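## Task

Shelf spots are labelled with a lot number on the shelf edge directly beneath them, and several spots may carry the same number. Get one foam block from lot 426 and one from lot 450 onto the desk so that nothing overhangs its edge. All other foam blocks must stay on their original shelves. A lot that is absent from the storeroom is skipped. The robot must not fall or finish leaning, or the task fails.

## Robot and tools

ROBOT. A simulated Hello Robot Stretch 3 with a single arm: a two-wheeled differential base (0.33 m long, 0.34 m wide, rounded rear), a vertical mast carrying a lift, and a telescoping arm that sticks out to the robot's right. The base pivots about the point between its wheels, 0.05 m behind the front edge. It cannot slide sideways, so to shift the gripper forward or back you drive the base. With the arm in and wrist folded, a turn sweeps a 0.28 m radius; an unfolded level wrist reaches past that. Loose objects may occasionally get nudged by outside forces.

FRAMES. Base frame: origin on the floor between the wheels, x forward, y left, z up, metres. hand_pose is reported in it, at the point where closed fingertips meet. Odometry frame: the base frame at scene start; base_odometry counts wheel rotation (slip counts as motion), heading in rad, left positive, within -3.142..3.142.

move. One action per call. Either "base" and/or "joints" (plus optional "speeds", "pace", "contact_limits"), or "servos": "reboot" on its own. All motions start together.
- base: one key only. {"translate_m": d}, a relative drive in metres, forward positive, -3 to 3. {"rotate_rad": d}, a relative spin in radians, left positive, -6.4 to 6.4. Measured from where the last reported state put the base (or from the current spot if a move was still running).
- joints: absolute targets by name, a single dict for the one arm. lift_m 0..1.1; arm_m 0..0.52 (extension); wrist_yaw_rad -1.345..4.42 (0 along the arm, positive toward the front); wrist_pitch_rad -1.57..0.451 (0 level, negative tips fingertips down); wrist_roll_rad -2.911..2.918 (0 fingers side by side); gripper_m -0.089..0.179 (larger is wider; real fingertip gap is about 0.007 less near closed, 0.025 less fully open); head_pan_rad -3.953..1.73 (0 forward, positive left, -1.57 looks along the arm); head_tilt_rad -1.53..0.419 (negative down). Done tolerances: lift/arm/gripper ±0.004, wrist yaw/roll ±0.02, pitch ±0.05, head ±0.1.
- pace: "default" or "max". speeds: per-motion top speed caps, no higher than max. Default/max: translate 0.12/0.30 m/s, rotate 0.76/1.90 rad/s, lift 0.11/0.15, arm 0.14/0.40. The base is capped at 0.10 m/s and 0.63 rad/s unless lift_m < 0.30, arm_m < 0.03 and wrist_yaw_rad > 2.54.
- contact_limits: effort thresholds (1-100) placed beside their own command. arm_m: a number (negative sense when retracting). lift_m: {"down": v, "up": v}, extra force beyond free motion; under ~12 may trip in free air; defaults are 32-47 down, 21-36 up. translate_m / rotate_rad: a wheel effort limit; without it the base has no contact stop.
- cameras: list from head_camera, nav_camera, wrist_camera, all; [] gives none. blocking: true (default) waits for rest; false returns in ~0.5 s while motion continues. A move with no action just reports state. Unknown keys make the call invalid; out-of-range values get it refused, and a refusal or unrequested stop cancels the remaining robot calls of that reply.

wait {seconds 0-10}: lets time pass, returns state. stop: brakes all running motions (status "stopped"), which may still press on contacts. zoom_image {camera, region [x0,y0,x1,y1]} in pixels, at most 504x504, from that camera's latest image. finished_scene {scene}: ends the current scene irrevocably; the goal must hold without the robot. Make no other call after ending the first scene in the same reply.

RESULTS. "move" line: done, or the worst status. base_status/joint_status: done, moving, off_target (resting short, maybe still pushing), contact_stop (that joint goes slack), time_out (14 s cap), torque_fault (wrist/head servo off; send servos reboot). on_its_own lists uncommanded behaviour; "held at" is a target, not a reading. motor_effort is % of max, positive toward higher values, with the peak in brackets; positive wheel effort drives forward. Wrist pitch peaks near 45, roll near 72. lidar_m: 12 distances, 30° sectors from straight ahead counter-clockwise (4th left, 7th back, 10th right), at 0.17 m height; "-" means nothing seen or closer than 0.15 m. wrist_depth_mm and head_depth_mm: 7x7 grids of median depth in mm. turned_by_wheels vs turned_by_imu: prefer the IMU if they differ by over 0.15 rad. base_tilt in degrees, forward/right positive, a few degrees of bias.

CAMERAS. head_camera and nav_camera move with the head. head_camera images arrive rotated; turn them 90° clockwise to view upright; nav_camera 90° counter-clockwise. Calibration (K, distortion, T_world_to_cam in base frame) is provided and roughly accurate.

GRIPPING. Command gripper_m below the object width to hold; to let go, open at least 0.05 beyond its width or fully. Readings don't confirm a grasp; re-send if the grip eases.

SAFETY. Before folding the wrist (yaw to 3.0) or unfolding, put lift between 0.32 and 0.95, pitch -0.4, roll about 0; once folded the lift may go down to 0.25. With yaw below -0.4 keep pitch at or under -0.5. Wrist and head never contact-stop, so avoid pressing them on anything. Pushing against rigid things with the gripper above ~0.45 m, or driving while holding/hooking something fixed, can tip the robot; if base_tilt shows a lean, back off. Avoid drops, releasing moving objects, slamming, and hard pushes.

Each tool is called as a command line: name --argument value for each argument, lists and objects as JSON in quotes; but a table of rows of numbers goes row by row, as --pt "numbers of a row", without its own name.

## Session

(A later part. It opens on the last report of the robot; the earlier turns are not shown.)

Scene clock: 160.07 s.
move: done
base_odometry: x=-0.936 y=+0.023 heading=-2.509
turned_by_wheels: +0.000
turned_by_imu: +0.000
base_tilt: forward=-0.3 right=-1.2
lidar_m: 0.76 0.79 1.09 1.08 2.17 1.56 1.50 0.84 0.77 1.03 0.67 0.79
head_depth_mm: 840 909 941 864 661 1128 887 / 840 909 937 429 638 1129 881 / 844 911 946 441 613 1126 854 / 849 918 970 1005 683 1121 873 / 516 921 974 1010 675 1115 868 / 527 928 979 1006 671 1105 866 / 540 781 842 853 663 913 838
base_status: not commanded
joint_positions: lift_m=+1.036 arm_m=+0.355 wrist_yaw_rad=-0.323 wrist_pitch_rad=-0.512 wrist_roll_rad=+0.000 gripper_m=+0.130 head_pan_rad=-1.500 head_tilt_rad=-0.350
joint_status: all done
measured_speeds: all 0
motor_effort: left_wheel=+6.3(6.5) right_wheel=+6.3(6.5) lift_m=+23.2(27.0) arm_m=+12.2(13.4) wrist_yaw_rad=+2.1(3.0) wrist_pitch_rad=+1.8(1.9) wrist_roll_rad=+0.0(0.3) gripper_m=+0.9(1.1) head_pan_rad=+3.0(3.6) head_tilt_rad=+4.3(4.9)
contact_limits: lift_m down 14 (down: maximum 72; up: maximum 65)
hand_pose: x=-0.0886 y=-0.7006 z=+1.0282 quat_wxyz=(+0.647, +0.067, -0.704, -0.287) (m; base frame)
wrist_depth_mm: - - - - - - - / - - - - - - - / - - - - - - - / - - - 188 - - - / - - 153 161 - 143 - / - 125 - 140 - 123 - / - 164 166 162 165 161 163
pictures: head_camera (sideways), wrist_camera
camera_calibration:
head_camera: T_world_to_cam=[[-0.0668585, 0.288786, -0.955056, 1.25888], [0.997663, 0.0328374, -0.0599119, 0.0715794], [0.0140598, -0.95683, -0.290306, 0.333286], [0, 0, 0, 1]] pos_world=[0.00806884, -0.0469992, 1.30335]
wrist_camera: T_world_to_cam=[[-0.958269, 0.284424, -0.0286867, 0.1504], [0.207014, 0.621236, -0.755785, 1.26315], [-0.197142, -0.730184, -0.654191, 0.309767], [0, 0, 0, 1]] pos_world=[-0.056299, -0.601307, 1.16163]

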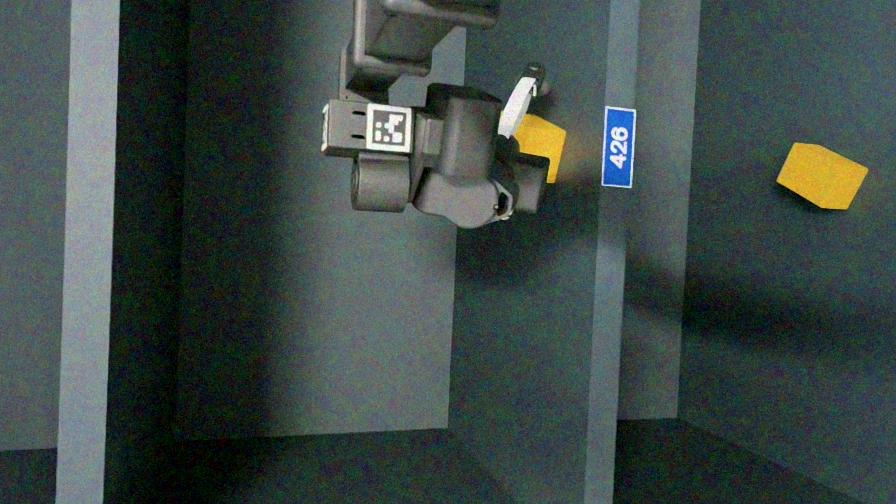

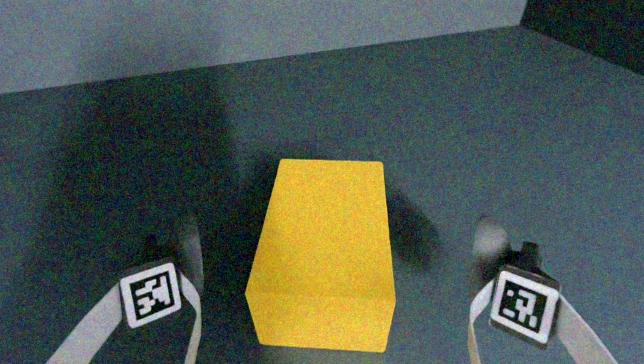

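move --joints '{"gripper_m":0.025}' --cameras '["wrist_camera"]'

move --joints '{"lift_m":1.09}' --cameras '["wrist_camera"]'

move --joints '{"arm_m":0.0}' --speeds '{"arm_m":0.25}' --cameras '["wrist_camera"]'

Scene clock: 168.37 s.
move: done
base_odometry: x=-0.936 y=+0.023 heading=-2.509
turned_by_wheels: +0.000
turned_by_imu: +0.000
base_tilt: forward=-0.2 right=-1.3
lidar_m: 0.76 0.79 1.08 1.09 2.17 1.56 1.50 0.83 0.77 1.03 0.67 0.79
head_depth_mm: 840 902 942 863 661 1127 886 / 840 909 936 429 654 1132 882 / 847 911 949 442 614 1123 849 / 850 916 972 1005 682 1115 870 / 515 916 975 1006 677 1109 870 / 527 924 979 1014 670 1102 865 / 540 777 841 852 664 911 836
base_status: not commanded
joint_positions: lift_m=+1.036 arm_m=+0.355 wrist_yaw_rad=-0.323 wrist_pitch_rad=-0.512 wrist_roll_rad=+0.000 gripper_m=+0.026 head_pan_rad=-1.500 head_tilt_rad=-0.350
joint_status: all done
measured_speeds: all 0
motor_effort: left_wheel=+6.2(6.6) right_wheel=+5.1(6.6) lift_m=+23.8(24.6) arm_m=+10.6(12.0) wrist_yaw_rad=+2.4(3.1) wrist_pitch_rad=+1.8(1.9) wrist_roll_rad=-0.1(0.4) gripper_m=-11.9(85.2) head_pan_rad=+2.9(3.4) head_tilt_rad=+4.1(4.9)
contact_limits: lift_m down 14 (down: maximum 72; up: maximum 65)
hand_pose: x=-0.0886 y=-0.7006 z=+1.0282 quat_wxyz=(+0.647, +0.067, -0.704, -0.287) (m; base frame)
wrist_depth_mm: - - - - - - - / - - - - - - - / - - - - - - - / - - - 187 - - - / - - 153 161 151 - - / - - 128 140 128 - - / - 96 164 157 161 164 167
pictures: wrist_camera
camera_calibration:
wrist_camera: T_world_to_cam=[[-0.958327, 0.284224, -0.0287378, 0.150431], [0.206929, 0.621294, -0.755761, 1.26313], [-0.196951, -0.730213, -0.654217, 0.30981], [0, 0, 0, 1]] pos_world=[-0.0561991, -0.601307, 1.16163]

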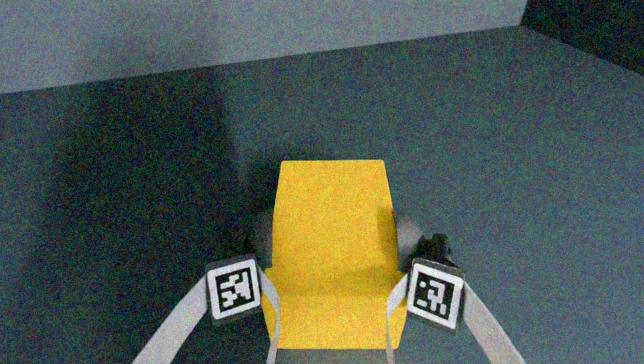

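Scene clock: 169.70 s.
move: done
base_odometry: x=-0.936 y=+0.023 heading=-2.509
turned_by_wheels: +0.000
turned_by_imu: +0.000
base_tilt: forward=-0.2 right=-1.2
lidar_m: 0.76 0.79 1.08 1.08 2.17 1.57 1.50 0.84 0.77 1.03 0.67 0.80
head_depth_mm: 838 905 348 1001 662 1123 887 / 841 780 412 653 656 1130 880 / 847 912 427 482 652 1124 851 / 850 915 971 1004 682 1118 873 / 516 923 976 1005 675 1111 867 / 527 925 977 1016 671 1101 865 / 540 780 842 852 665 914 838
base_status: not commanded
joint_positions: lift_m=+1.090 arm_m=+0.355 wrist_yaw_rad=-0.323 wrist_pitch_rad=-0.513 wrist_roll_rad=+0.000 gripper_m=+0.026 head_pan_rad=-1.500 head_tilt_rad=-0.350
joint_status: all done
measured_speeds: all 0
motor_effort: left_wheel=+6.1(6.6) right_wheel=+5.6(6.5) lift_m=+29.6(31.6) arm_m=+10.7(11.5) wrist_yaw_rad=+1.0(3.2) wrist_pitch_rad=+2.0(2.1) wrist_roll_rad=-0.1(0.3) gripper_m=-11.6(12.4) head_pan_rad=+2.4(3.2) head_tilt_rad=+4.0(4.7)
hand_pose: x=-0.0885 y=-0.7004 z=+1.0819 quat_wxyz=(+0.647, +0.068, -0.703, -0.287) (m; base frame)
wrist_depth_mm: - - - - - 522 - / - - - - - - - / - - - - - - - / - - - 187 - - - / - - 153 160 151 - - / - - 128 140 129 - - / - - - 157 131 - -
pictures: wrist_camera
camera_calibration:
wrist_camera: T_world_to_cam=[[-0.958309, 0.284284, -0.028756, 0.15204], [0.207224, 0.622178, -0.754952, 1.30344], [-0.19673, -0.729436, -0.655149, 0.346684], [0, 0, 0, 1]] pos_world=[-0.0561996, -0.601308, 1.21553]

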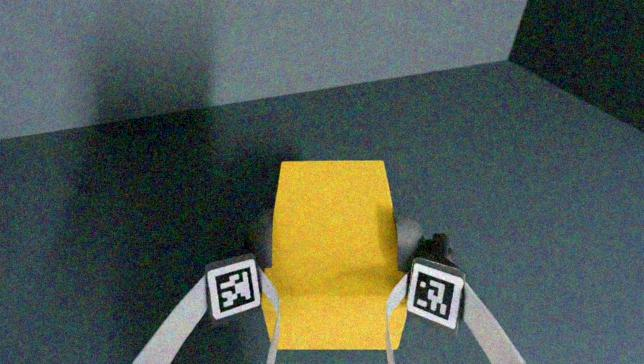

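Scene clock: 173.17 s.
move: done
base_odometry: x=-0.936 y=+0.023 heading=-2.509
turned_by_wheels: +0.000
turned_by_imu: +0.000
base_tilt: forward=-0.3 right=-1.2
lidar_m: 0.76 0.79 1.09 1.09 2.17 1.56 1.50 0.84 0.77 1.03 0.67 0.79
head_depth_mm: 839 904 948 - - - - / 840 904 954 - - - - / 845 913 963 1007 650 - - / 852 916 967 1001 684 1115 898 / 514 921 974 1007 678 1111 868 / 526 925 977 1014 669 1107 865 / 539 779 843 855 664 915 836
base_status: not commanded
joint_positions: lift_m=+1.090 arm_m=+0.001 wrist_yaw_rad=-0.322 wrist_pitch_rad=-0.514 wrist_roll_rad=+0.000 gripper_m=+0.026 head_pan_rad=-1.500 head_tilt_rad=-0.350
joint_status: all done
measured_speeds: all 0
motor_effort: left_wheel=+6.1(6.6) right_wheel=+5.7(6.6) lift_m=+25.7(29.9) arm_m=-12.3(14.5) wrist_yaw_rad=+0.5(3.0) wrist_pitch_rad=+2.1(2.1) wrist_roll_rad=+0.0(0.3) gripper_m=-11.7(12.3) head_pan_rad=+2.7(3.5) head_tilt_rad=+3.1(4.3)
hand_pose: x=-0.0885 y=-0.3460 z=+1.0818 quat_wxyz=(+0.646, +0.068, -0.703, -0.287) (m; base frame)
wrist_depth_mm: - - - - - - - / - - - - - - - / - - - - - - - / - - - 188 981 - - / - - 152 161 155 - - / - - 128 140 128 - - / - - 131 164 164 - -
pictures: wrist_camera
camera_calibration:
wrist_camera: T_world_to_cam=[[-0.958326, 0.284228, -0.0287385, 0.0512534], [0.207233, 0.622408, -0.75476, 1.08276], [-0.196637, -0.729262, -0.655371, 0.605514], [0, 0, 0, 1]] pos_world=[-0.0561997, -0.246909, 1.21553]

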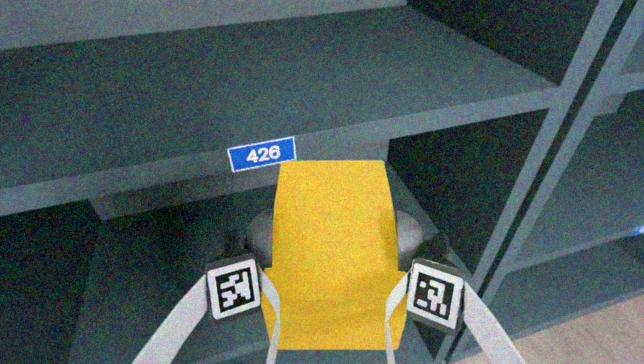

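move --base '{"rotate_rad":1.95}' --joints '{"lift_m":0.9,"head_pan_rad":-0.5,"head_tilt_rad":-0.45}' --cameras '["nav_camera","head_camera"]'

move --base '{"translate_m":0.7}' --cameras '["nav_camera"]'

Scene clock: 206.80 s.
move: done
base_odometry: x=-0.936 y=+0.023 heading=-0.560
turned_by_wheels: +1.950
turned_by_imu: +1.918
base_tilt: forward=-0.3 right=-1.2
lidar_m: 2.64 1.67 1.50 1.51 0.91 1.03 0.67 0.87 0.77 0.77 0.92 1.08
head_depth_mm: 1477 1484 1507 1440 1408 1542 1375 / 1851 1887 1920 1532 1776 1709 1359 / 2551 2598 2471 1517 1228 1411 1364 / 3163 3377 3528 1502 1711 1664 1355 / 3103 3281 3518 1483 1822 1665 1343 / 3053 3221 3443 3052 2063 1649 1332 / 2938 3168 3471 3171 2163 1653 1335
base_status: done
joint_positions: lift_m=+0.900 arm_m=+0.001 wrist_yaw_rad=-0.322 wrist_pitch_rad=-0.514 wrist_roll_rad=+0.000 gripper_m=+0.026 head_pan_rad=-0.500 head_tilt_rad=-0.450
joint_status: all done
measured_speeds: all 0
motor_effort: left_wheel=-8.4(12.3) right_wheel=+8.1(12.8) lift_m=+24.1(28.1) arm_m=-12.2(13.2) wrist_yaw_rad=+1.3(3.4) wrist_pitch_rad=+2.0(2.2) wrist_roll_rad=+0.0(0.3) gripper_m=-12.0(12.3) head_pan_rad=-3.2(5.6) head_tilt_rad=-4.4(8.8)
hand_pose: x=-0.0885 y=-0.3459 z=+0.8918 quat_wxyz=(+0.646, +0.068, -0.703, -0.287) (m; base frame)
wrist_depth_mm: 521 - - - - - - / 568 - - - - 515 - / - - - - - 571 - / - - - 189 - 652 - / - - 153 161 151 754 - / - - 128 140 128 - - / - 984 988 164 163 992 991
pictures: head_camera (sideways), nav_camera (sideways)
camera_calibration:
head_camera: T_world_to_cam=[[-0.361713, 0.144743, -0.920985, 1.21615], [0.505782, 0.860326, -0.0634337, 0.0791177], [0.783166, -0.488762, -0.3844, 0.451114], [0, 0, 0, 1]] pos_world=[0.0465839, -0.0236089, 1.29848]
nav_camera: T_world_to_cam=[[0.36893, -0.182023, 0.911459, -1.1453], [-0.46485, -0.885317, 0.0113544, 0.038223], [0.804863, -0.427881, -0.411234, 0.483555], [0, 0, 0, 1]] pos_world=[0.05111, 0.0322712, 1.24232]

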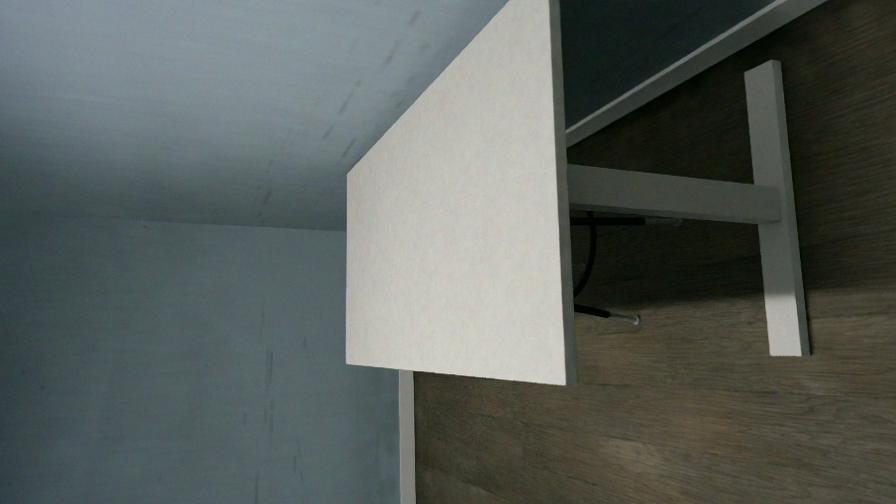

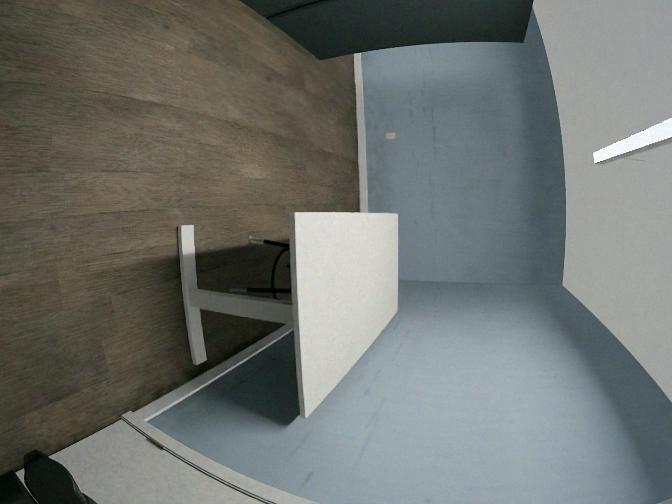

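Scene clock: 214.93 s.
move: done
base_odometry: x=-0.343 y=-0.349 heading=-0.560
turned_by_wheels: +0.000
turned_by_imu: +0.000
base_tilt: forward=-0.4 right=-1.3
lidar_m: 2.24 1.40 1.27 1.27 1.55 1.27 1.36 1.11 0.99 0.68 0.66 1.00
head_depth_mm: 1904 1920 1944 1551 1031 769 620 / 2407 2450 2495 1533 1021 763 613 / 2611 2826 3011 1512 1009 819 1301 / 2594 2754 3023 1731 2038 1679 1346 / 2539 2705 2972 3030 2202 1663 1345 / 2511 2671 2867 3017 2188 1651 1337 / 2447 2615 2803 2975 2176 1658 1335
base_status: done
joint_positions: lift_m=+0.900 arm_m=+0.001 wrist_yaw_rad=-0.322 wrist_pitch_rad=-0.514 wrist_roll_rad=+0.000 gripper_m=+0.026 head_pan_rad=-0.500 head_tilt_rad=-0.450
joint_status: not commanded
measured_speeds: all 0
motor_effort: left_wheel=+2.8(7.6) right_wheel=+7.6(13.7) lift_m=+25.6(25.9) arm_m=-11.4(13.0) wrist_yaw_rad=+2.6(3.3) wrist_pitch_rad=+2.1(2.2) wrist_roll_rad=-0.1(0.4) gripper_m=-11.9(12.4) head_pan_rad=-2.8(3.8) head_tilt_rad=-2.7(4.6)
hand_pose: x=-0.0885 y=-0.3459 z=+0.8918 quat_wxyz=(+0.646, +0.068, -0.703, -0.287) (m; base frame)
wrist_depth_mm: - - - - - - - / - - - - - - - / - - - - - - - / - - - 189 - - - / - - 159 161 160 - - / - - 128 140 128 - - / - 104 998 164 163 - -
pictures: nav_camera (sideways)
camera_calibration:
nav_camera: T_world_to_cam=[[0.368989, -0.182161, 0.911408, -1.14524], [-0.465101, -0.885185, 0.011379, 0.0381993], [0.804692, -0.428095, -0.411346, 0.483711], [0, 0, 0, 1]] pos_world=[0.0511083, 0.0322703, 1.24232]

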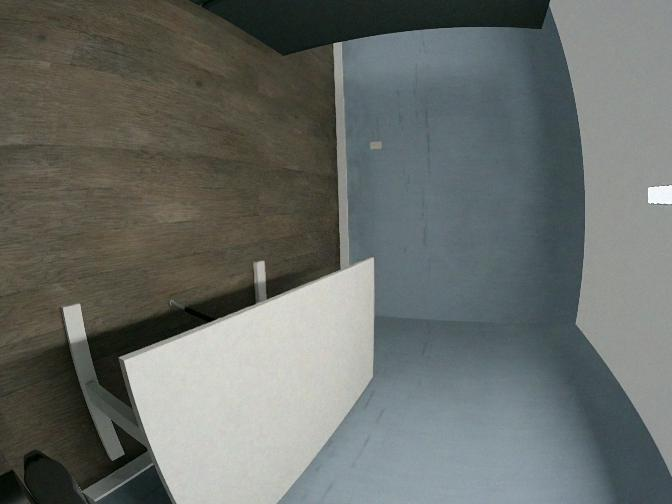

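move --base '{"translate_m":0.72}' --cameras '[]'

move --base '{"rotate_rad":-0.39}' --joints '{"head_pan_rad":-1.57,"head_tilt_rad":-0.6}'

Scene clock: 234.57 s.
move: done
base_odometry: x=+0.267 y=-0.731 heading=-0.560
turned_by_wheels: +0.000
turned_by_imu: +0.000
base_tilt: forward=-0.4 right=-1.3
lidar_m: 2.38 1.14 1.03 1.03 1.25 1.91 2.07 1.39 0.81 0.65 1.25 2.37
head_depth_mm: 2126 2244 2380 2411 1076 1647 1384 / 2079 2243 2399 2588 2061 1697 1371 / 2038 2186 2368 2552 2238 1688 1354 / 2000 2145 2324 2513 2223 1683 1350 / 1962 2113 2299 2469 2200 1667 1348 / 1939 2104 2243 2423 2189 1656 1342 / 1905 2030 2191 2383 2184 1658 1332
base_status: done
joint_positions: lift_m=+0.900 arm_m=+0.001 wrist_yaw_rad=-0.322 wrist_pitch_rad=-0.514 wrist_roll_rad=+0.000 gripper_m=+0.026 head_pan_rad=-0.500 head_tilt_rad=-0.450
joint_status: not commanded
measured_speeds: all 0
motor_effort: left_wheel=+0.1(8.6) right_wheel=+9.9(13.7) lift_m=+27.0(27.6) arm_m=-11.1(12.0) wrist_yaw_rad=+2.1(3.0) wrist_pitch_rad=+2.0(2.2) wrist_roll_rad=+0.0(0.3) gripper_m=-11.8(12.3) head_pan_rad=-2.6(3.7) head_tilt_rad=-1.8(2.9)
hand_pose: x=-0.0885 y=-0.3459 z=+0.8918 quat_wxyz=(+0.646, +0.068, -0.703, -0.287) (m; base frame)
wrist_depth_mm: - - - - - - - / - - - - - - - / - - - - - - - / - - - 188 - - - / - - 153 160 151 - - / - - 128 140 128 - - / - 973 988 163 164 - -
pictures: none
No camera images: "cameras" was empty.

Scene clock: 236.57 s.
move: done
base_odometry: x=+0.267 y=-0.731 heading=-0.950
turned_by_wheels: -0.390
turned_by_imu: -0.384
base_tilt: forward=-0.3 right=-1.4
lidar_m: 2.37 1.52 1.08 1.03 1.05 1.40 1.90 1.84 0.81 0.81 0.65 1.25
head_depth_mm: 1047 1159 1289 1433 842 711 - / 1045 1150 1285 1117 835 686 - / 1043 1140 1270 1113 826 288 - / 1033 1133 1257 1095 823 696 1250 / 1027 1128 1256 1088 817 693 1222 / 1021 1125 1247 1075 811 690 1212 / 1018 1115 1233 1069 803 685 1180
base_status: done
joint_positions: lift_m=+0.900 arm_m=+0.001 wrist_yaw_rad=-0.322 wrist_pitch_rad=-0.514 wrist_roll_rad=+0.000 gripper_m=+0.026 head_pan_rad=-1.578 head_tilt_rad=-0.601
joint_status: all done
measured_speeds: translate_m=+0.000 rotate_rad=+0.000 lift_m=+0.000 arm_m=+0.000 wrist_yaw_rad=+0.000 wrist_pitch_rad=+0.000 wrist_roll_rad=+0.000 head_pan_rad=+0.024 head_tilt_rad=+0.000
motor_effort: left_wheel=+6.9(11.6) right_wheel=-9.9(13.5) lift_m=+27.6(27.8) arm_m=-11.7(11.9) wrist_yaw_rad=+0.0(2.8) wrist_pitch_rad=+2.1(2.2) wrist_roll_rad=+0.0(0.3) gripper_m=-11.6(12.2) head_pan_rad=+2.8(5.2) head_tilt_rad=-3.4(8.6)
hand_pose: x=-0.0885 y=-0.3460 z=+0.8918 quat_wxyz=(+0.646, +0.068, -0.703, -0.287) (m; base frame)
wrist_depth_mm: - - - - - - - / - - - - - - - / - - - - - - - / - - - 188 - - - / - - 153 161 155 - - / - - 128 140 128 - - / - 96 990 164 163 - -
pictures: head_camera (sideways), nav_camera (sideways), wrist_camera
camera_calibration:
head_camera: T_world_to_cam=[[-0.0425105, 0.521649, -0.8521, 1.12443], [0.997299, -0.0289685, -0.0674886, 0.0813987], [-0.0598895, -0.852668, -0.519009, 0.631375], [0, 0, 0, 1]] pos_world=[0.0044338, -0.0458461, 1.29131]
nav_camera: T_world_to_cam=[[0.0131069, -0.54389, 0.839054, -1.04867], [-0.999906, -0.0105051, 0.00880994, 0.0448387], [0.00402268, -0.839091, -0.543977, 0.661149], [0, 0, 0, 1]] pos_world=[0.0559197, -0.0151267, 1.23915]
wrist_camera: T_world_to_cam=[[-0.958365, 0.284099, -0.0287276, 0.0457477], [0.207144, 0.622451, -0.754749, 0.939351], [-0.196542, -0.729276, -0.655384, 0.481009], [0, 0, 0, 1]] pos_world=[-0.0561998, -0.246909, 1.02553]

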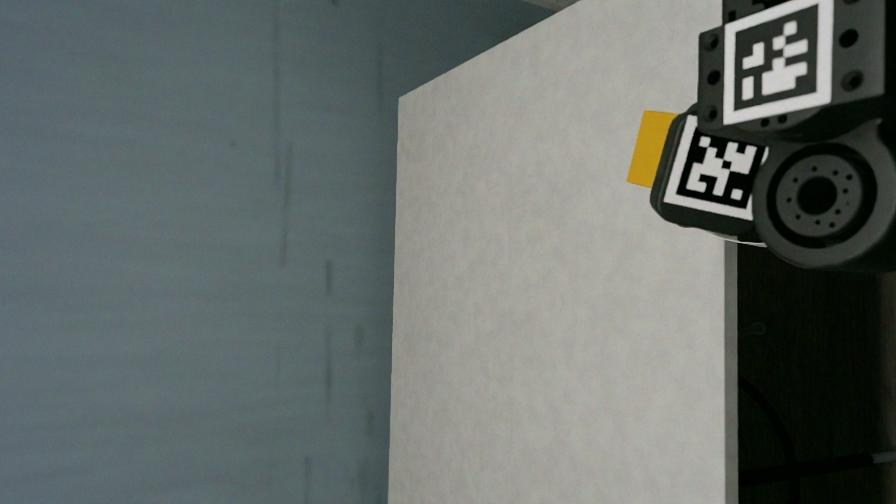

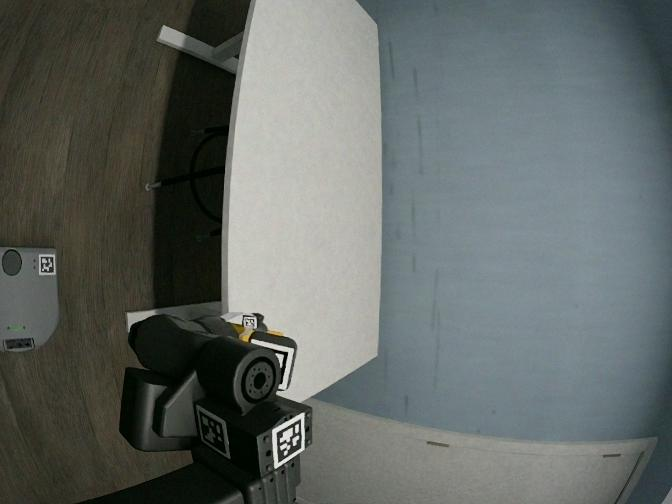

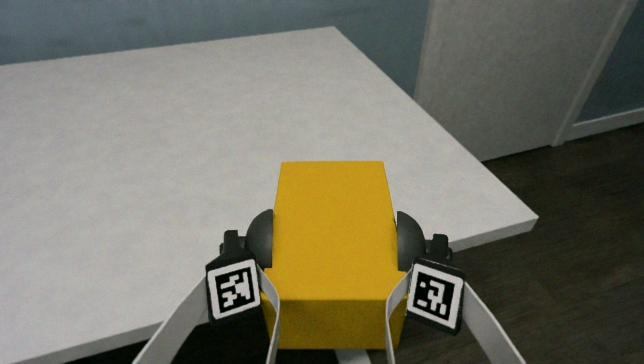

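move --joints '{"arm_m":0.27}' --speeds '{"arm_m":0.2}' --cameras '[]'

move --joints '{"lift_m":0.78}' --cameras '[]'

move --joints '{"lift_m":0.756}' --speeds '{"lift_m":0.03}' --contact_limits '{"lift_m":{"down":12}}' --cameras '["wrist_camera","head_camera"]'

Scene clock: 250.40 s.
move: done
base_odometry: x=+0.267 y=-0.731 heading=-0.950
turned_by_wheels: +0.000
turned_by_imu: +0.000
base_tilt: forward=-0.2 right=-1.2
lidar_m: 2.37 1.53 1.08 1.03 1.05 1.40 1.90 1.84 0.81 0.81 0.65 1.25
head_depth_mm: 1046 1147 1280 1371 - - 1243 / 1048 1144 1271 391 778 706 1247 / 1035 1140 1254 399 749 701 1207 / 1033 1136 1251 429 764 696 1227 / 1028 1131 1253 1088 816 692 1221 / 1028 1124 1244 1081 812 687 1212 / 1016 1119 1247 1064 807 683 1181
base_status: not commanded
joint_positions: lift_m=+0.900 arm_m=+0.270 wrist_yaw_rad=-0.322 wrist_pitch_rad=-0.514 wrist_roll_rad=+0.000 gripper_m=+0.026 head_pan_rad=-1.570 head_tilt_rad=-0.601
joint_status: all done
measured_speeds: all 0
motor_effort: left_wheel=+6.8(7.2) right_wheel=-9.4(10.5) lift_m=+28.8(28.9) arm_m=+12.8(14.8) wrist_yaw_rad=+1.7(2.9) wrist_pitch_rad=+2.0(2.2) wrist_roll_rad=+0.0(0.3) gripper_m=-12.1(12.4) head_pan_rad=+3.1(4.0) head_tilt_rad=+3.0(3.7)
hand_pose: x=-0.0885 y=-0.6153 z=+0.8918 quat_wxyz=(+0.646, +0.068, -0.703, -0.287) (m; base frame)
wrist_depth_mm: - - - - - - - / - - - - - - - / - - - - - - - / - - - 188 - - - / - - 153 161 151 - - / - - 128 140 128 - - / - - - 157 130 - -
pictures: none
No camera images: "cameras" was empty.

Scene clock: 252.33 s.
move: done
base_odometry: x=+0.267 y=-0.731 heading=-0.950
turned_by_wheels: +0.000
turned_by_imu: +0.000
base_tilt: forward=-0.3 right=-1.2
lidar_m: 2.37 1.52 1.08 1.03 1.05 1.40 1.91 1.84 0.81 0.81 0.66 1.25
head_depth_mm: 1049 1148 1279 1422 841 660 301 / 1045 1145 1280 1119 437 356 1161 / 1035 1141 1268 1117 463 661 1205 / 1028 1136 1260 1102 489 660 1225 / 1028 1122 1251 1088 815 694 1216 / 1022 1121 1252 1079 813 689 1210 / 1019 1120 1240 1072 805 685 1164
base_status: not commanded
joint_positions: lift_m=+0.780 arm_m=+0.270 wrist_yaw_rad=-0.322 wrist_pitch_rad=-0.514 wrist_roll_rad=+0.000 gripper_m=+0.026 head_pan_rad=-1.570 head_tilt_rad=-0.600
joint_status: all done
measured_speeds: all 0
motor_effort: left_wheel=+6.7(7.4) right_wheel=-9.4(10.5) lift_m=+23.2(27.9) arm_m=+10.3(13.2) wrist_yaw_rad=+0.8(3.5) wrist_pitch_rad=+2.0(2.2) wrist_roll_rad=-0.2(0.3) gripper_m=-11.4(12.2) head_pan_rad=+2.6(3.8) head_tilt_rad=+3.9(4.5)
hand_pose: x=-0.0885 y=-0.6153 z=+0.7718 quat_wxyz=(+0.646, +0.068, -0.703, -0.287) (m; base frame)
wrist_depth_mm: - - - - - - - / - - - - - - - / - - - - - - - / - - - 188 - - - / - - 153 161 151 - - / - - 128 140 128 - - / - - - 157 131 - -
pictures: none
No camera images: "cameras" was empty.

Scene clock: 253.57 s.
move: done
base_odometry: x=+0.267 y=-0.731 heading=-0.950
turned_by_wheels: +0.000
turned_by_imu: +0.000
base_tilt: forward=-0.3 right=-1.2
lidar_m: 2.37 1.52 1.08 1.03 1.06 1.40 1.90 1.85 0.81 0.81 0.65 1.25
head_depth_mm: 1050 1152 1284 1418 845 689 317 / 1041 1146 1269 1123 758 383 327 / 1037 1143 1274 1114 480 644 1204 / 1032 1133 1262 1104 505 659 1226 / 1027 1125 1256 1093 819 695 1225 / 1027 1124 1246 1087 814 691 1212 / 1016 1116 1238 1070 806 686 1165
base_status: not commanded
joint_positions: lift_m=+0.756 arm_m=+0.270 wrist_yaw_rad=-0.322 wrist_pitch_rad=-0.492 wrist_roll_rad=+0.000 gripper_m=+0.026 head_pan_rad=-1.570 head_tilt_rad=-0.600
joint_status: all done
measured_speeds: all 0
motor_effort: left_wheel=+6.9(7.2) right_wheel=-10.0(10.5) lift_m=+17.2(24.8) arm_m=+10.0(11.3) wrist_yaw_rad=+0.9(2.6) wrist_pitch_rad=-2.1(2.2) wrist_roll_rad=-0.1(0.3) gripper_m=-11.7(12.2) head_pan_rad=+3.3(3.7) head_tilt_rad=+3.2(4.0)
contact_limits: lift_m down 12 (down: maximum 72; up: maximum 65)
hand_pose: x=-0.0895 y=-0.6184 z=+0.7525 quat_wxyz=(+0.650, +0.060, -0.704, -0.280) (m; base frame)
wrist_depth_mm: - - - - - - - / - - - - - 439 - / - - - - - - - / - - - 185 - - - / - - 153 157 149 - - / - - 128 136 126 - - / - - - 150 144 103 -
pictures: head_camera (sideways), wrist_camera
camera_calibration:
head_camera: T_world_to_cam=[[-0.0467541, 0.519846, -0.85298, 1.12552], [0.997504, -0.0209349, -0.0674346, 0.0812905], [-0.0529127, -0.854003, -0.51757, 0.629444], [0, 0, 0, 1]] pos_world=[0.00484077, -0.0458495, 1.29131]
wrist_camera: T_world_to_cam=[[-0.958571, 0.28348, -0.0279462, 0.117181], [0.201863, 0.606798, -0.768796, 1.0043], [-0.200981, -0.742587, -0.638883, 0.169737], [0, 0, 0, 1]] pos_world=[-0.0562906, -0.516581, 0.88382]

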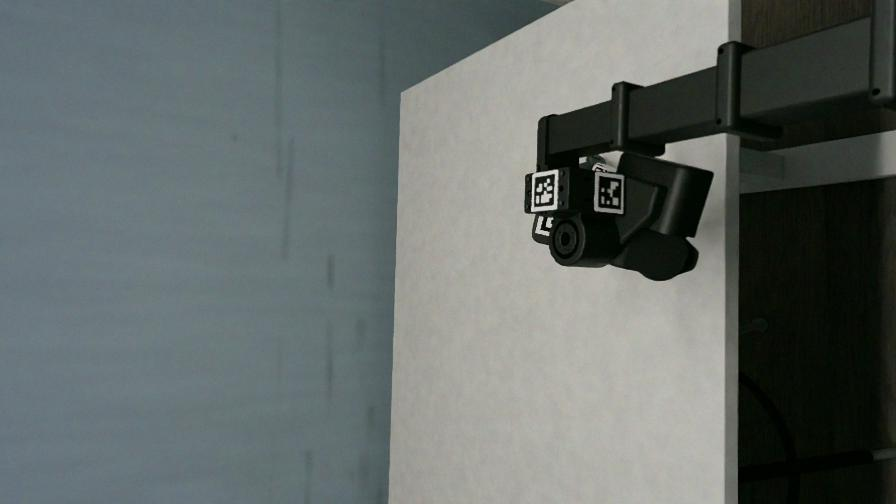

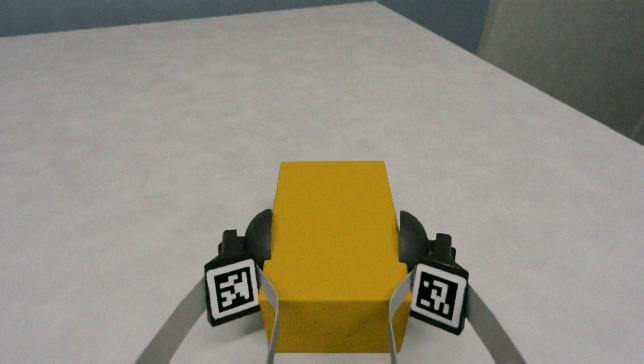

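move --joints '{"gripper_m":0.13}' --cameras '[]'

move --joints '{"lift_m":0.9}' --pace "max" --cameras '["wrist_camera"]'

move --joints '{"arm_m":0.0,"head_pan_rad":-0.3,"head_tilt_rad":-0.4}' --pace "max" --cameras '["head_camera","nav_camera"]'

move --joints '{"wrist_yaw_rad":3.0,"wrist_pitch_rad":-0.4}' --pace "max" --cameras '[]'

Scene clock: 266.47 s.
move: done
base_odometry: x=+0.267 y=-0.731 heading=-0.950
turned_by_wheels: +0.000
turned_by_imu: +0.000
base_tilt: forward=-0.4 right=-1.3
lidar_m: 2.37 1.53 1.08 1.03 1.05 1.40 1.91 1.84 0.81 0.81 0.65 1.25
head_depth_mm: 1045 1149 1282 1420 842 688 317 / 1042 1147 1269 1118 754 384 326 / 1041 1137 1265 1107 481 645 1209 / 1033 1133 1266 1102 504 657 1221 / 1034 1130 1245 1094 815 696 1224 / 1027 1126 1252 1080 810 692 1214 / 1017 1119 1242 1069 805 687 1155
base_status: not commanded
joint_positions: lift_m=+0.756 arm_m=+0.270 wrist_yaw_rad=-0.322 wrist_pitch_rad=-0.510 wrist_roll_rad=+0.000 gripper_m=+0.130 head_pan_rad=-1.570 head_tilt_rad=-0.600
joint_status: all done
measured_speeds: all 0
motor_effort: left_wheel=+6.5(7.2) right_wheel=-9.7(10.2) lift_m=+29.3(30.1) arm_m=+5.5(7.5) wrist_yaw_rad=+1.7(3.1) wrist_pitch_rad=+1.5(2.1) wrist_roll_rad=+0.1(0.3) gripper_m=+0.8(81.4) head_pan_rad=+2.2(3.3) head_tilt_rad=+2.8(3.4)
contact_limits: lift_m down 12 (down: maximum 72; up: maximum 65)
hand_pose: x=-0.0886 y=-0.6158 z=+0.7485 quat_wxyz=(+0.647, +0.067, -0.704, -0.286) (m; base frame)
wrist_depth_mm: - - - - - - - / - - - - - - - / - - - - - - - / - - - 177 - - - / - - - 150 150 144 - / - 125 - 134 134 123 - / - 121 - 150 150 - -
pictures: none
No camera images: "cameras" was empty.

Scene clock: 268.20 s.
move: done
base_odometry: x=+0.267 y=-0.731 heading=-0.950
turned_by_wheels: +0.000
turned_by_imu: +0.000
base_tilt: forward=-0.4 right=-1.2
lidar_m: 2.37 1.52 1.08 1.02 1.05 1.40 1.91 1.84 0.81 0.81 0.66 1.25
head_depth_mm: 1051 1153 1283 1374 - - 1217 / 1047 1149 1281 374 777 705 1239 / 1038 1144 1245 399 738 703 1203 / 1036 1133 1257 428 758 697 1224 / 1028 1131 1249 1090 816 694 1220 / 1023 1121 1244 1078 810 689 1218 / 1020 1115 1238 1069 808 685 1163
base_status: not commanded
joint_positions: lift_m=+0.900 arm_m=+0.270 wrist_yaw_rad=-0.322 wrist_pitch_rad=-0.512 wrist_roll_rad=+0.000 gripper_m=+0.130 head_pan_rad=-1.570 head_tilt_rad=-0.600
joint_status: all done
measured_speeds: all 0
motor_effort: left_wheel=+7.3(7.4) right_wheel=-8.5(10.3) lift_m=+27.6(32.5) arm_m=+4.0(6.1) wrist_yaw_rad=+1.9(3.4) wrist_pitch_rad=+1.7(1.9) wrist_roll_rad=-0.3(0.3) gripper_m=+1.1(1.1) head_pan_rad=+2.5(3.2) head_tilt_rad=+2.1(3.1)
hand_pose: x=-0.0886 y=-0.6156 z=+0.8922 quat_wxyz=(+0.647, +0.067, -0.704, -0.287) (m; base frame)
wrist_depth_mm: - - - - - - - / - - - - - - - / - - - - - - - / - - - - - - - / - - - - - 145 - / - 125 - - - 123 - / - 121 - - - - -
pictures: wrist_camera
camera_calibration:
wrist_camera: T_world_to_cam=[[-0.958392, 0.284007, -0.0287118, 0.122222], [0.206733, 0.621211, -0.755883, 1.10761], [-0.19684, -0.730368, -0.654077, 0.282688], [0, 0, 0, 1]] pos_world=[-0.0561991, -0.516306, 1.02563]

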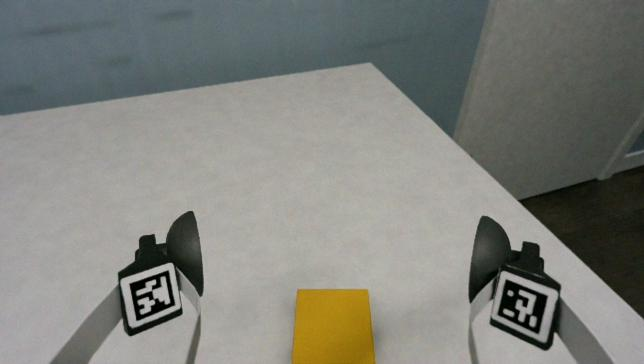

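Scene clock: 270.13 s.
move: done
base_odometry: x=+0.267 y=-0.731 heading=-0.950
turned_by_wheels: +0.000
turned_by_imu: +0.000
base_tilt: forward=-0.3 right=-1.3
lidar_m: 2.37 1.52 1.08 1.03 1.06 1.40 1.91 1.84 0.81 0.81 0.66 1.25
head_depth_mm: 1749 1793 1822 1873 1128 819 1353 / 2037 2114 2150 2221 1124 1466 1425 / 2196 2344 2516 2669 1231 1791 1390 / 2109 2249 2395 2604 2427 1778 1412 / 2065 2180 2340 2467 2398 1770 1402 / 1977 2106 2230 2403 2386 1767 1399 / 1923 2001 2157 2294 2371 1760 1387
base_status: not commanded
joint_positions: lift_m=+0.900 arm_m=+0.001 wrist_yaw_rad=-0.322 wrist_pitch_rad=-0.513 wrist_roll_rad=+0.000 gripper_m=+0.130 head_pan_rad=-0.292 head_tilt_rad=-0.395
joint_status: all done
measured_speeds: translate_m=+0.000 rotate_rad=+0.000 lift_m=+0.000 arm_m=+0.000 wrist_yaw_rad=+0.000 wrist_pitch_rad=+0.000 wrist_roll_rad=+0.000 head_pan_rad=-0.024 head_tilt_rad=+0.000
motor_effort: left_wheel=+6.6(7.3) right_wheel=-8.5(9.6) lift_m=+25.7(27.6) arm_m=-12.5(13.9) wrist_yaw_rad=+2.1(2.7) wrist_pitch_rad=+1.9(2.0) wrist_roll_rad=+0.2(0.3) gripper_m=+0.5(1.1) head_pan_rad=-3.3(5.0) head_tilt_rad=-0.6(6.6)
hand_pose: x=-0.0885 y=-0.3461 z=+0.8920 quat_wxyz=(+0.647, +0.068, -0.703, -0.287) (m; base frame)
wrist_depth_mm: - - - - - - - / - - - - - - - / - - - - - - - / - - - - - - - / - - - - - 150 - / - 125 - - - 123 - / - 131 - - - 972 981
pictures: head_camera (sideways), nav_camera (sideways)
camera_calibration:
head_camera: T_world_to_cam=[[-0.334571, 0.0520962, -0.940929, 1.24205], [0.320393, 0.945281, -0.0615868, 0.0778338], [0.886234, -0.322073, -0.332955, 0.383527], [0, 0, 0, 1]] pos_world=[0.0507206, -0.0147571, 1.30117]
nav_camera: T_world_to_cam=[[0.349885, -0.0872335, 0.932722, -1.17296], [-0.272464, -0.962088, 0.0122276, 0.0359477], [0.896294, -0.258412, -0.360389, 0.416808], [0, 0, 0, 1]] pos_world=[0.0466123, 0.0399718, 1.24382]

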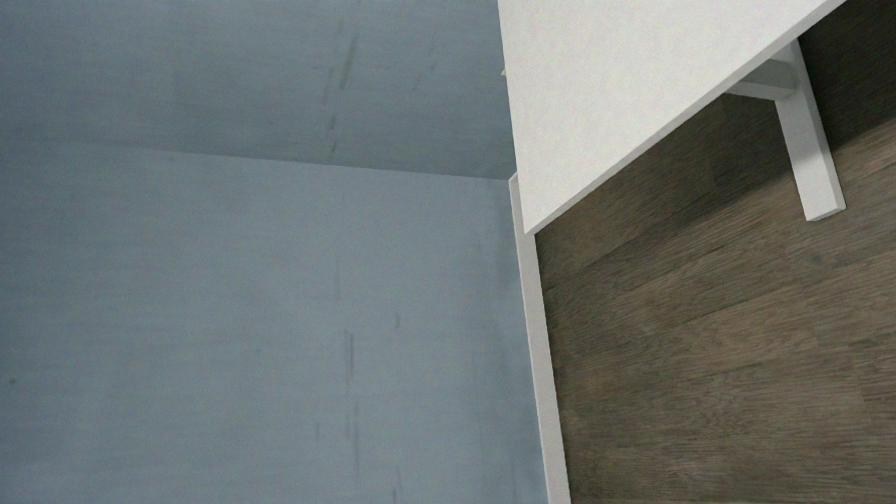

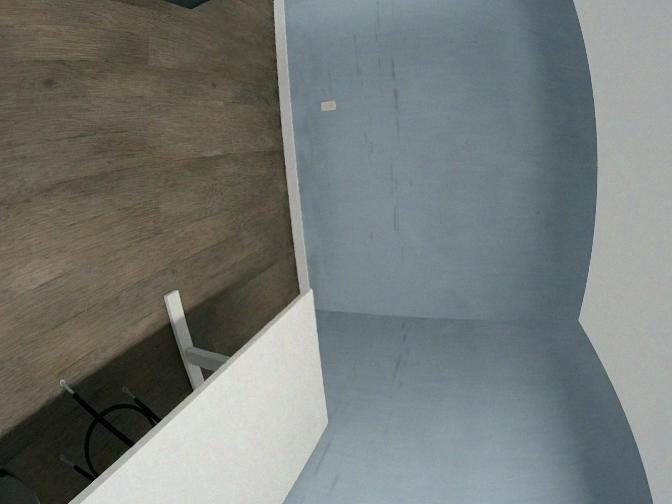

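Scene clock: 272.10 s.
move: done
base_odometry: x=+0.267 y=-0.731 heading=-0.950
turned_by_wheels: +0.000
turned_by_imu: +0.000
base_tilt: forward=-0.4 right=-1.2
lidar_m: 2.37 1.52 1.08 1.03 1.05 1.40 1.91 1.84 0.81 0.81 0.65 1.25
head_depth_mm: 1735 1754 1802 1839 1117 817 1346 / 2027 2085 2137 2197 1107 919 1420 / 2206 2331 2492 2653 1233 1779 1406 / 2116 2271 2429 2609 2388 1767 1413 / 2051 2168 2346 2501 2382 1779 1401 / 1994 2119 2242 2378 2355 1760 1392 / 1901 2032 2162 2309 2347 1744 1391
base_status: not commanded
joint_positions: lift_m=+0.900 arm_m=+0.001 wrist_yaw_rad=+2.997 wrist_pitch_rad=-0.421 wrist_roll_rad=+0.000 gripper_m=+0.130 head_pan_rad=-0.300 head_tilt_rad=-0.399
joint_status: all done
measured_speeds: all 0
motor_effort: left_wheel=+6.6(6.9) right_wheel=-8.8(9.8) lift_m=+29.4(29.6) arm_m=-6.6(12.8) wrist_yaw_rad=+1.9(7.4) wrist_pitch_rad=+3.4(5.8) wrist_roll_rad=+0.1(0.4) gripper_m=+0.5(1.0) head_pan_rad=-3.4(3.6) head_tilt_rad=-4.1(4.6)
hand_pose: x=+0.0110 y=+0.0761 z=+0.9120 quat_wxyz=(+0.198, +0.700, +0.098, +0.679) (m; base frame)
wrist_depth_mm: - 137 - - - - - / - 148 - - - - - / - 162 - - - - - / - 186 - - - - - / - 195 215 - - - - / - 125 243 - - 123 - / - - 275 - - - -
pictures: none
No camera images: "cameras" was empty.

move --base '{"rotate_rad":0.17}' --joints '{"lift_m":0.28,"head_pan_rad":0.3}' --pace "max" --cameras '["nav_camera"]'

move --base '{"translate_m":1.88}' --pace "max" --cameras '[]'

move --base '{"rotate_rad":1.42}' --pace "max" --cameras '["nav_camera","head_camera"]'

Scene clock: 296.13 s.
move: done
base_odometry: x=+0.267 y=-0.731 heading=-0.780
turned_by_wheels: +0.170
turned_by_imu: +0.167
base_tilt: forward=-0.3 right=-1.3
lidar_m: 2.37 1.30 1.04 1.02 1.11 1.69 1.91 1.57 0.81 0.84 0.66 2.07
head_depth_mm: 1938 2048 2146 2283 2350 1799 1433 / 2004 2127 2270 2381 2440 1805 1413 / 2087 2229 2361 2517 2393 1784 1407 / 2201 2302 2449 2646 2423 1759 1409 / 2275 2417 2597 2790 2386 1753 1398 / 2398 2519 2684 2852 2144 1754 1397 / 1283 1333 1394 1461 1545 1605 1385
base_status: done
joint_positions: lift_m=+0.280 arm_m=+0.001 wrist_yaw_rad=+2.997 wrist_pitch_rad=-0.420 wrist_roll_rad=+0.000 gripper_m=+0.130 head_pan_rad=+0.300 head_tilt_rad=-0.400
joint_status: all done
measured_speeds: all 0
motor_effort: left_wheel=-8.3(12.0) right_wheel=+8.9(12.1) lift_m=+26.2(29.0) arm_m=+11.8(12.8) wrist_yaw_rad=+1.4(3.4) wrist_pitch_rad=+3.2(3.5) wrist_roll_rad=-0.3(0.5) gripper_m=+0.7(1.0) head_pan_rad=-3.3(6.2) head_tilt_rad=-2.3(4.4)
hand_pose: x=+0.0110 y=+0.0763 z=+0.2923 quat_wxyz=(+0.197, +0.700, +0.097, +0.679) (m; base frame)
wrist_depth_mm: - 137 - - - - - / - 148 - - - - - / 925 162 847 911 862 866 865 / 723 187 653 709 697 697 691 / 600 559 215 582 577 557 573 / 509 125 242 309 499 123 491 / - 257 263 268 429 409 417
pictures: nav_camera (sideways)
camera_calibration:
nav_camera: T_world_to_cam=[[0.3439, 0.12426, 0.930748, -1.17039], [0.310472, -0.950504, 0.0121815, 0.0324297], [0.886194, 0.284783, -0.365458, 0.423423], [0, 0, 0, 1]] pos_world=[0.0171942, 0.0556735, 1.24369]

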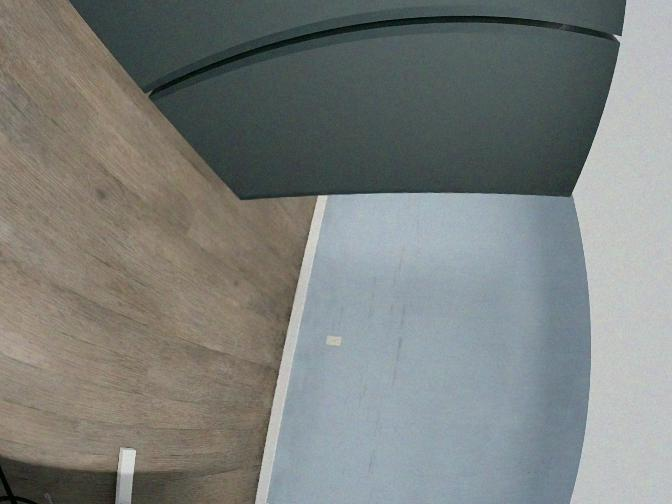

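Scene clock: 303.83 s.
move: done
base_odometry: x=+1.602 y=-2.054 heading=-0.780
turned_by_wheels: +0.000
turned_by_imu: +0.001
base_tilt: forward=-0.4 right=-1.2
lidar_m: 0.52 0.56 0.85 1.33 1.10 1.30 3.73 1.34 1.40 1.38 0.66 0.53
head_depth_mm: 399 420 444 470 501 535 576 / 415 437 464 493 526 566 610 / 432 457 486 518 555 599 648 / 451 480 511 547 588 636 693 / 472 502 538 577 625 679 742 / 496 528 567 611 665 727 799 / 521 557 602 651 711 785 867
base_status: done
joint_positions: lift_m=+0.280 arm_m=+0.001 wrist_yaw_rad=+2.998 wrist_pitch_rad=-0.420 wrist_roll_rad=+0.000 gripper_m=+0.130 head_pan_rad=+0.300 head_tilt_rad=-0.400
joint_status: not commanded
measured_speeds: all 0
motor_effort: left_wheel=+2.7(9.2) right_wheel=+3.7(17.2) lift_m=+24.1(29.3) arm_m=+9.8(12.2) wrist_yaw_rad=+1.3(3.2) wrist_pitch_rad=+3.2(3.3) wrist_roll_rad=-0.1(0.5) gripper_m=+0.6(1.2) head_pan_rad=-2.6(4.0) head_tilt_rad=-0.6(3.6)
hand_pose: x=+0.0109 y=+0.0763 z=+0.2923 quat_wxyz=(+0.197, +0.700, +0.097, +0.679) (m; base frame)
wrist_depth_mm: - 137 - - - - - / - 147 - - - - - / 878 162 863 897 872 872 - / 728 188 651 700 707 682 663 / 595 554 213 588 582 559 571 / 507 125 241 308 494 123 484 / - 258 262 268 431 410 419
pictures: none
No camera images: "cameras" was empty.

Scene clock: 305.87 s.
move: done
base_odometry: x=+1.602 y=-2.054 heading=+0.639
turned_by_wheels: +1.420
turned_by_imu: +1.391
base_tilt: forward=-0.3 right=-1.2
lidar_m: 1.75 0.93 1.08 2.67 1.67 1.35 1.49 0.77 0.55 0.52 0.53 0.71
head_depth_mm: 1827 1928 2031 2178 2280 1813 1438 / 1869 1983 2104 2229 2333 1786 1422 / 1906 2029 2152 2322 2404 1788 1410 / 1947 2092 2227 2361 2386 1767 1398 / 1988 2114 2251 2425 2269 1699 1396 / 954 999 1051 1101 1167 1238 1285 / 783 813 857 910 983 1061 1162
base_status: done
joint_positions: lift_m=+0.280 arm_m=+0.001 wrist_yaw_rad=+2.998 wrist_pitch_rad=-0.420 wrist_roll_rad=+0.000 gripper_m=+0.130 head_pan_rad=+0.300 head_tilt_rad=-0.400
joint_status: not commanded
measured_speeds: all 0
motor_effort: left_wheel=-6.6(14.6) right_wheel=+7.6(14.2) lift_m=+24.8(25.7) arm_m=+1.1(10.4) wrist_yaw_rad=+1.9(3.0) wrist_pitch_rad=+3.2(3.3) wrist_roll_rad=-0.1(0.3) gripper_m=+1.5(1.5) head_pan_rad=-2.3(3.2) head_tilt_rad=-0.8(1.5)
hand_pose: x=+0.0109 y=+0.0763 z=+0.2923 quat_wxyz=(+0.197, +0.700, +0.097, +0.679) (m; base frame)
wrist_depth_mm: - 137 - - - - - / - 148 - - - - - / 920 162 854 896 876 864 827 / 726 188 657 710 704 699 687 / 596 558 214 588 581 556 573 / 510 125 241 308 495 123 486 / - 258 263 269 431 412 417
pictures: head_camera (sideways), nav_camera (sideways)
camera_calibration:
head_camera: T_world_to_cam=[[-0.311663, -0.14486, -0.939086, 1.23945], [-0.261449, 0.963236, -0.0618159, 0.0816944], [0.913516, 0.226257, -0.338078, 0.39004], [0, 0, 0, 1]] pos_world=[0.0513402, 0.0126057, 1.30086]
nav_camera: T_world_to_cam=[[0.343921, 0.12423, 0.930744, -1.17038], [0.310376, -0.950536, 0.0121842, 0.0324291], [0.886219, 0.284691, -0.365467, 0.42344], [0, 0, 0, 1]] pos_world=[0.0171941, 0.0556729, 1.24369]

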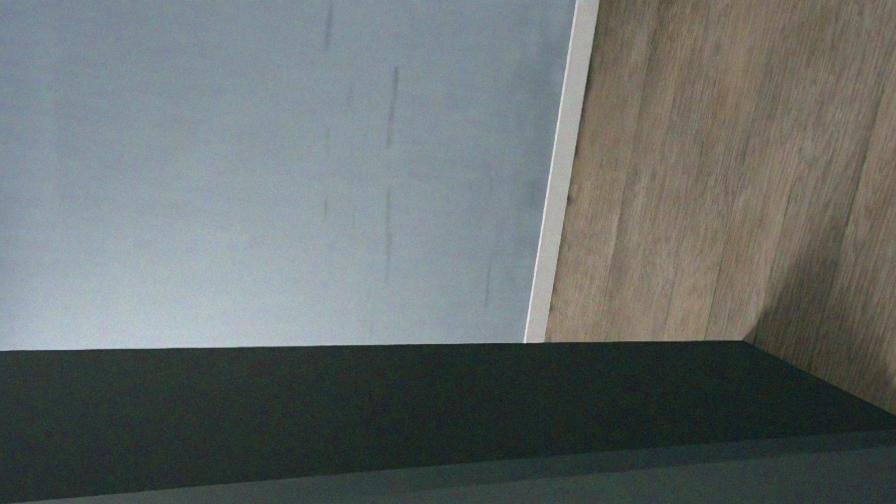

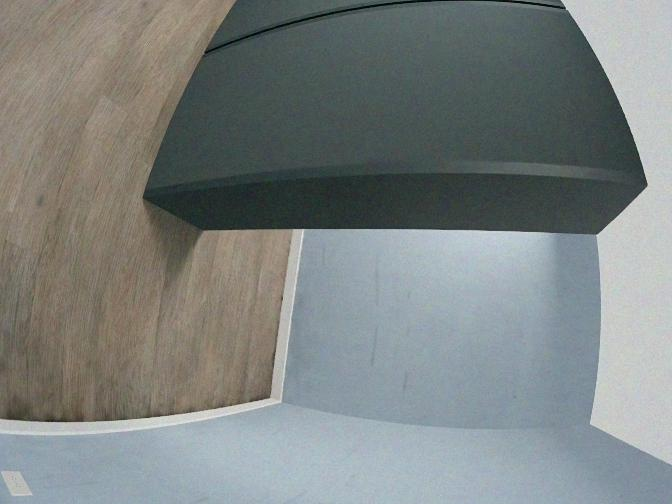

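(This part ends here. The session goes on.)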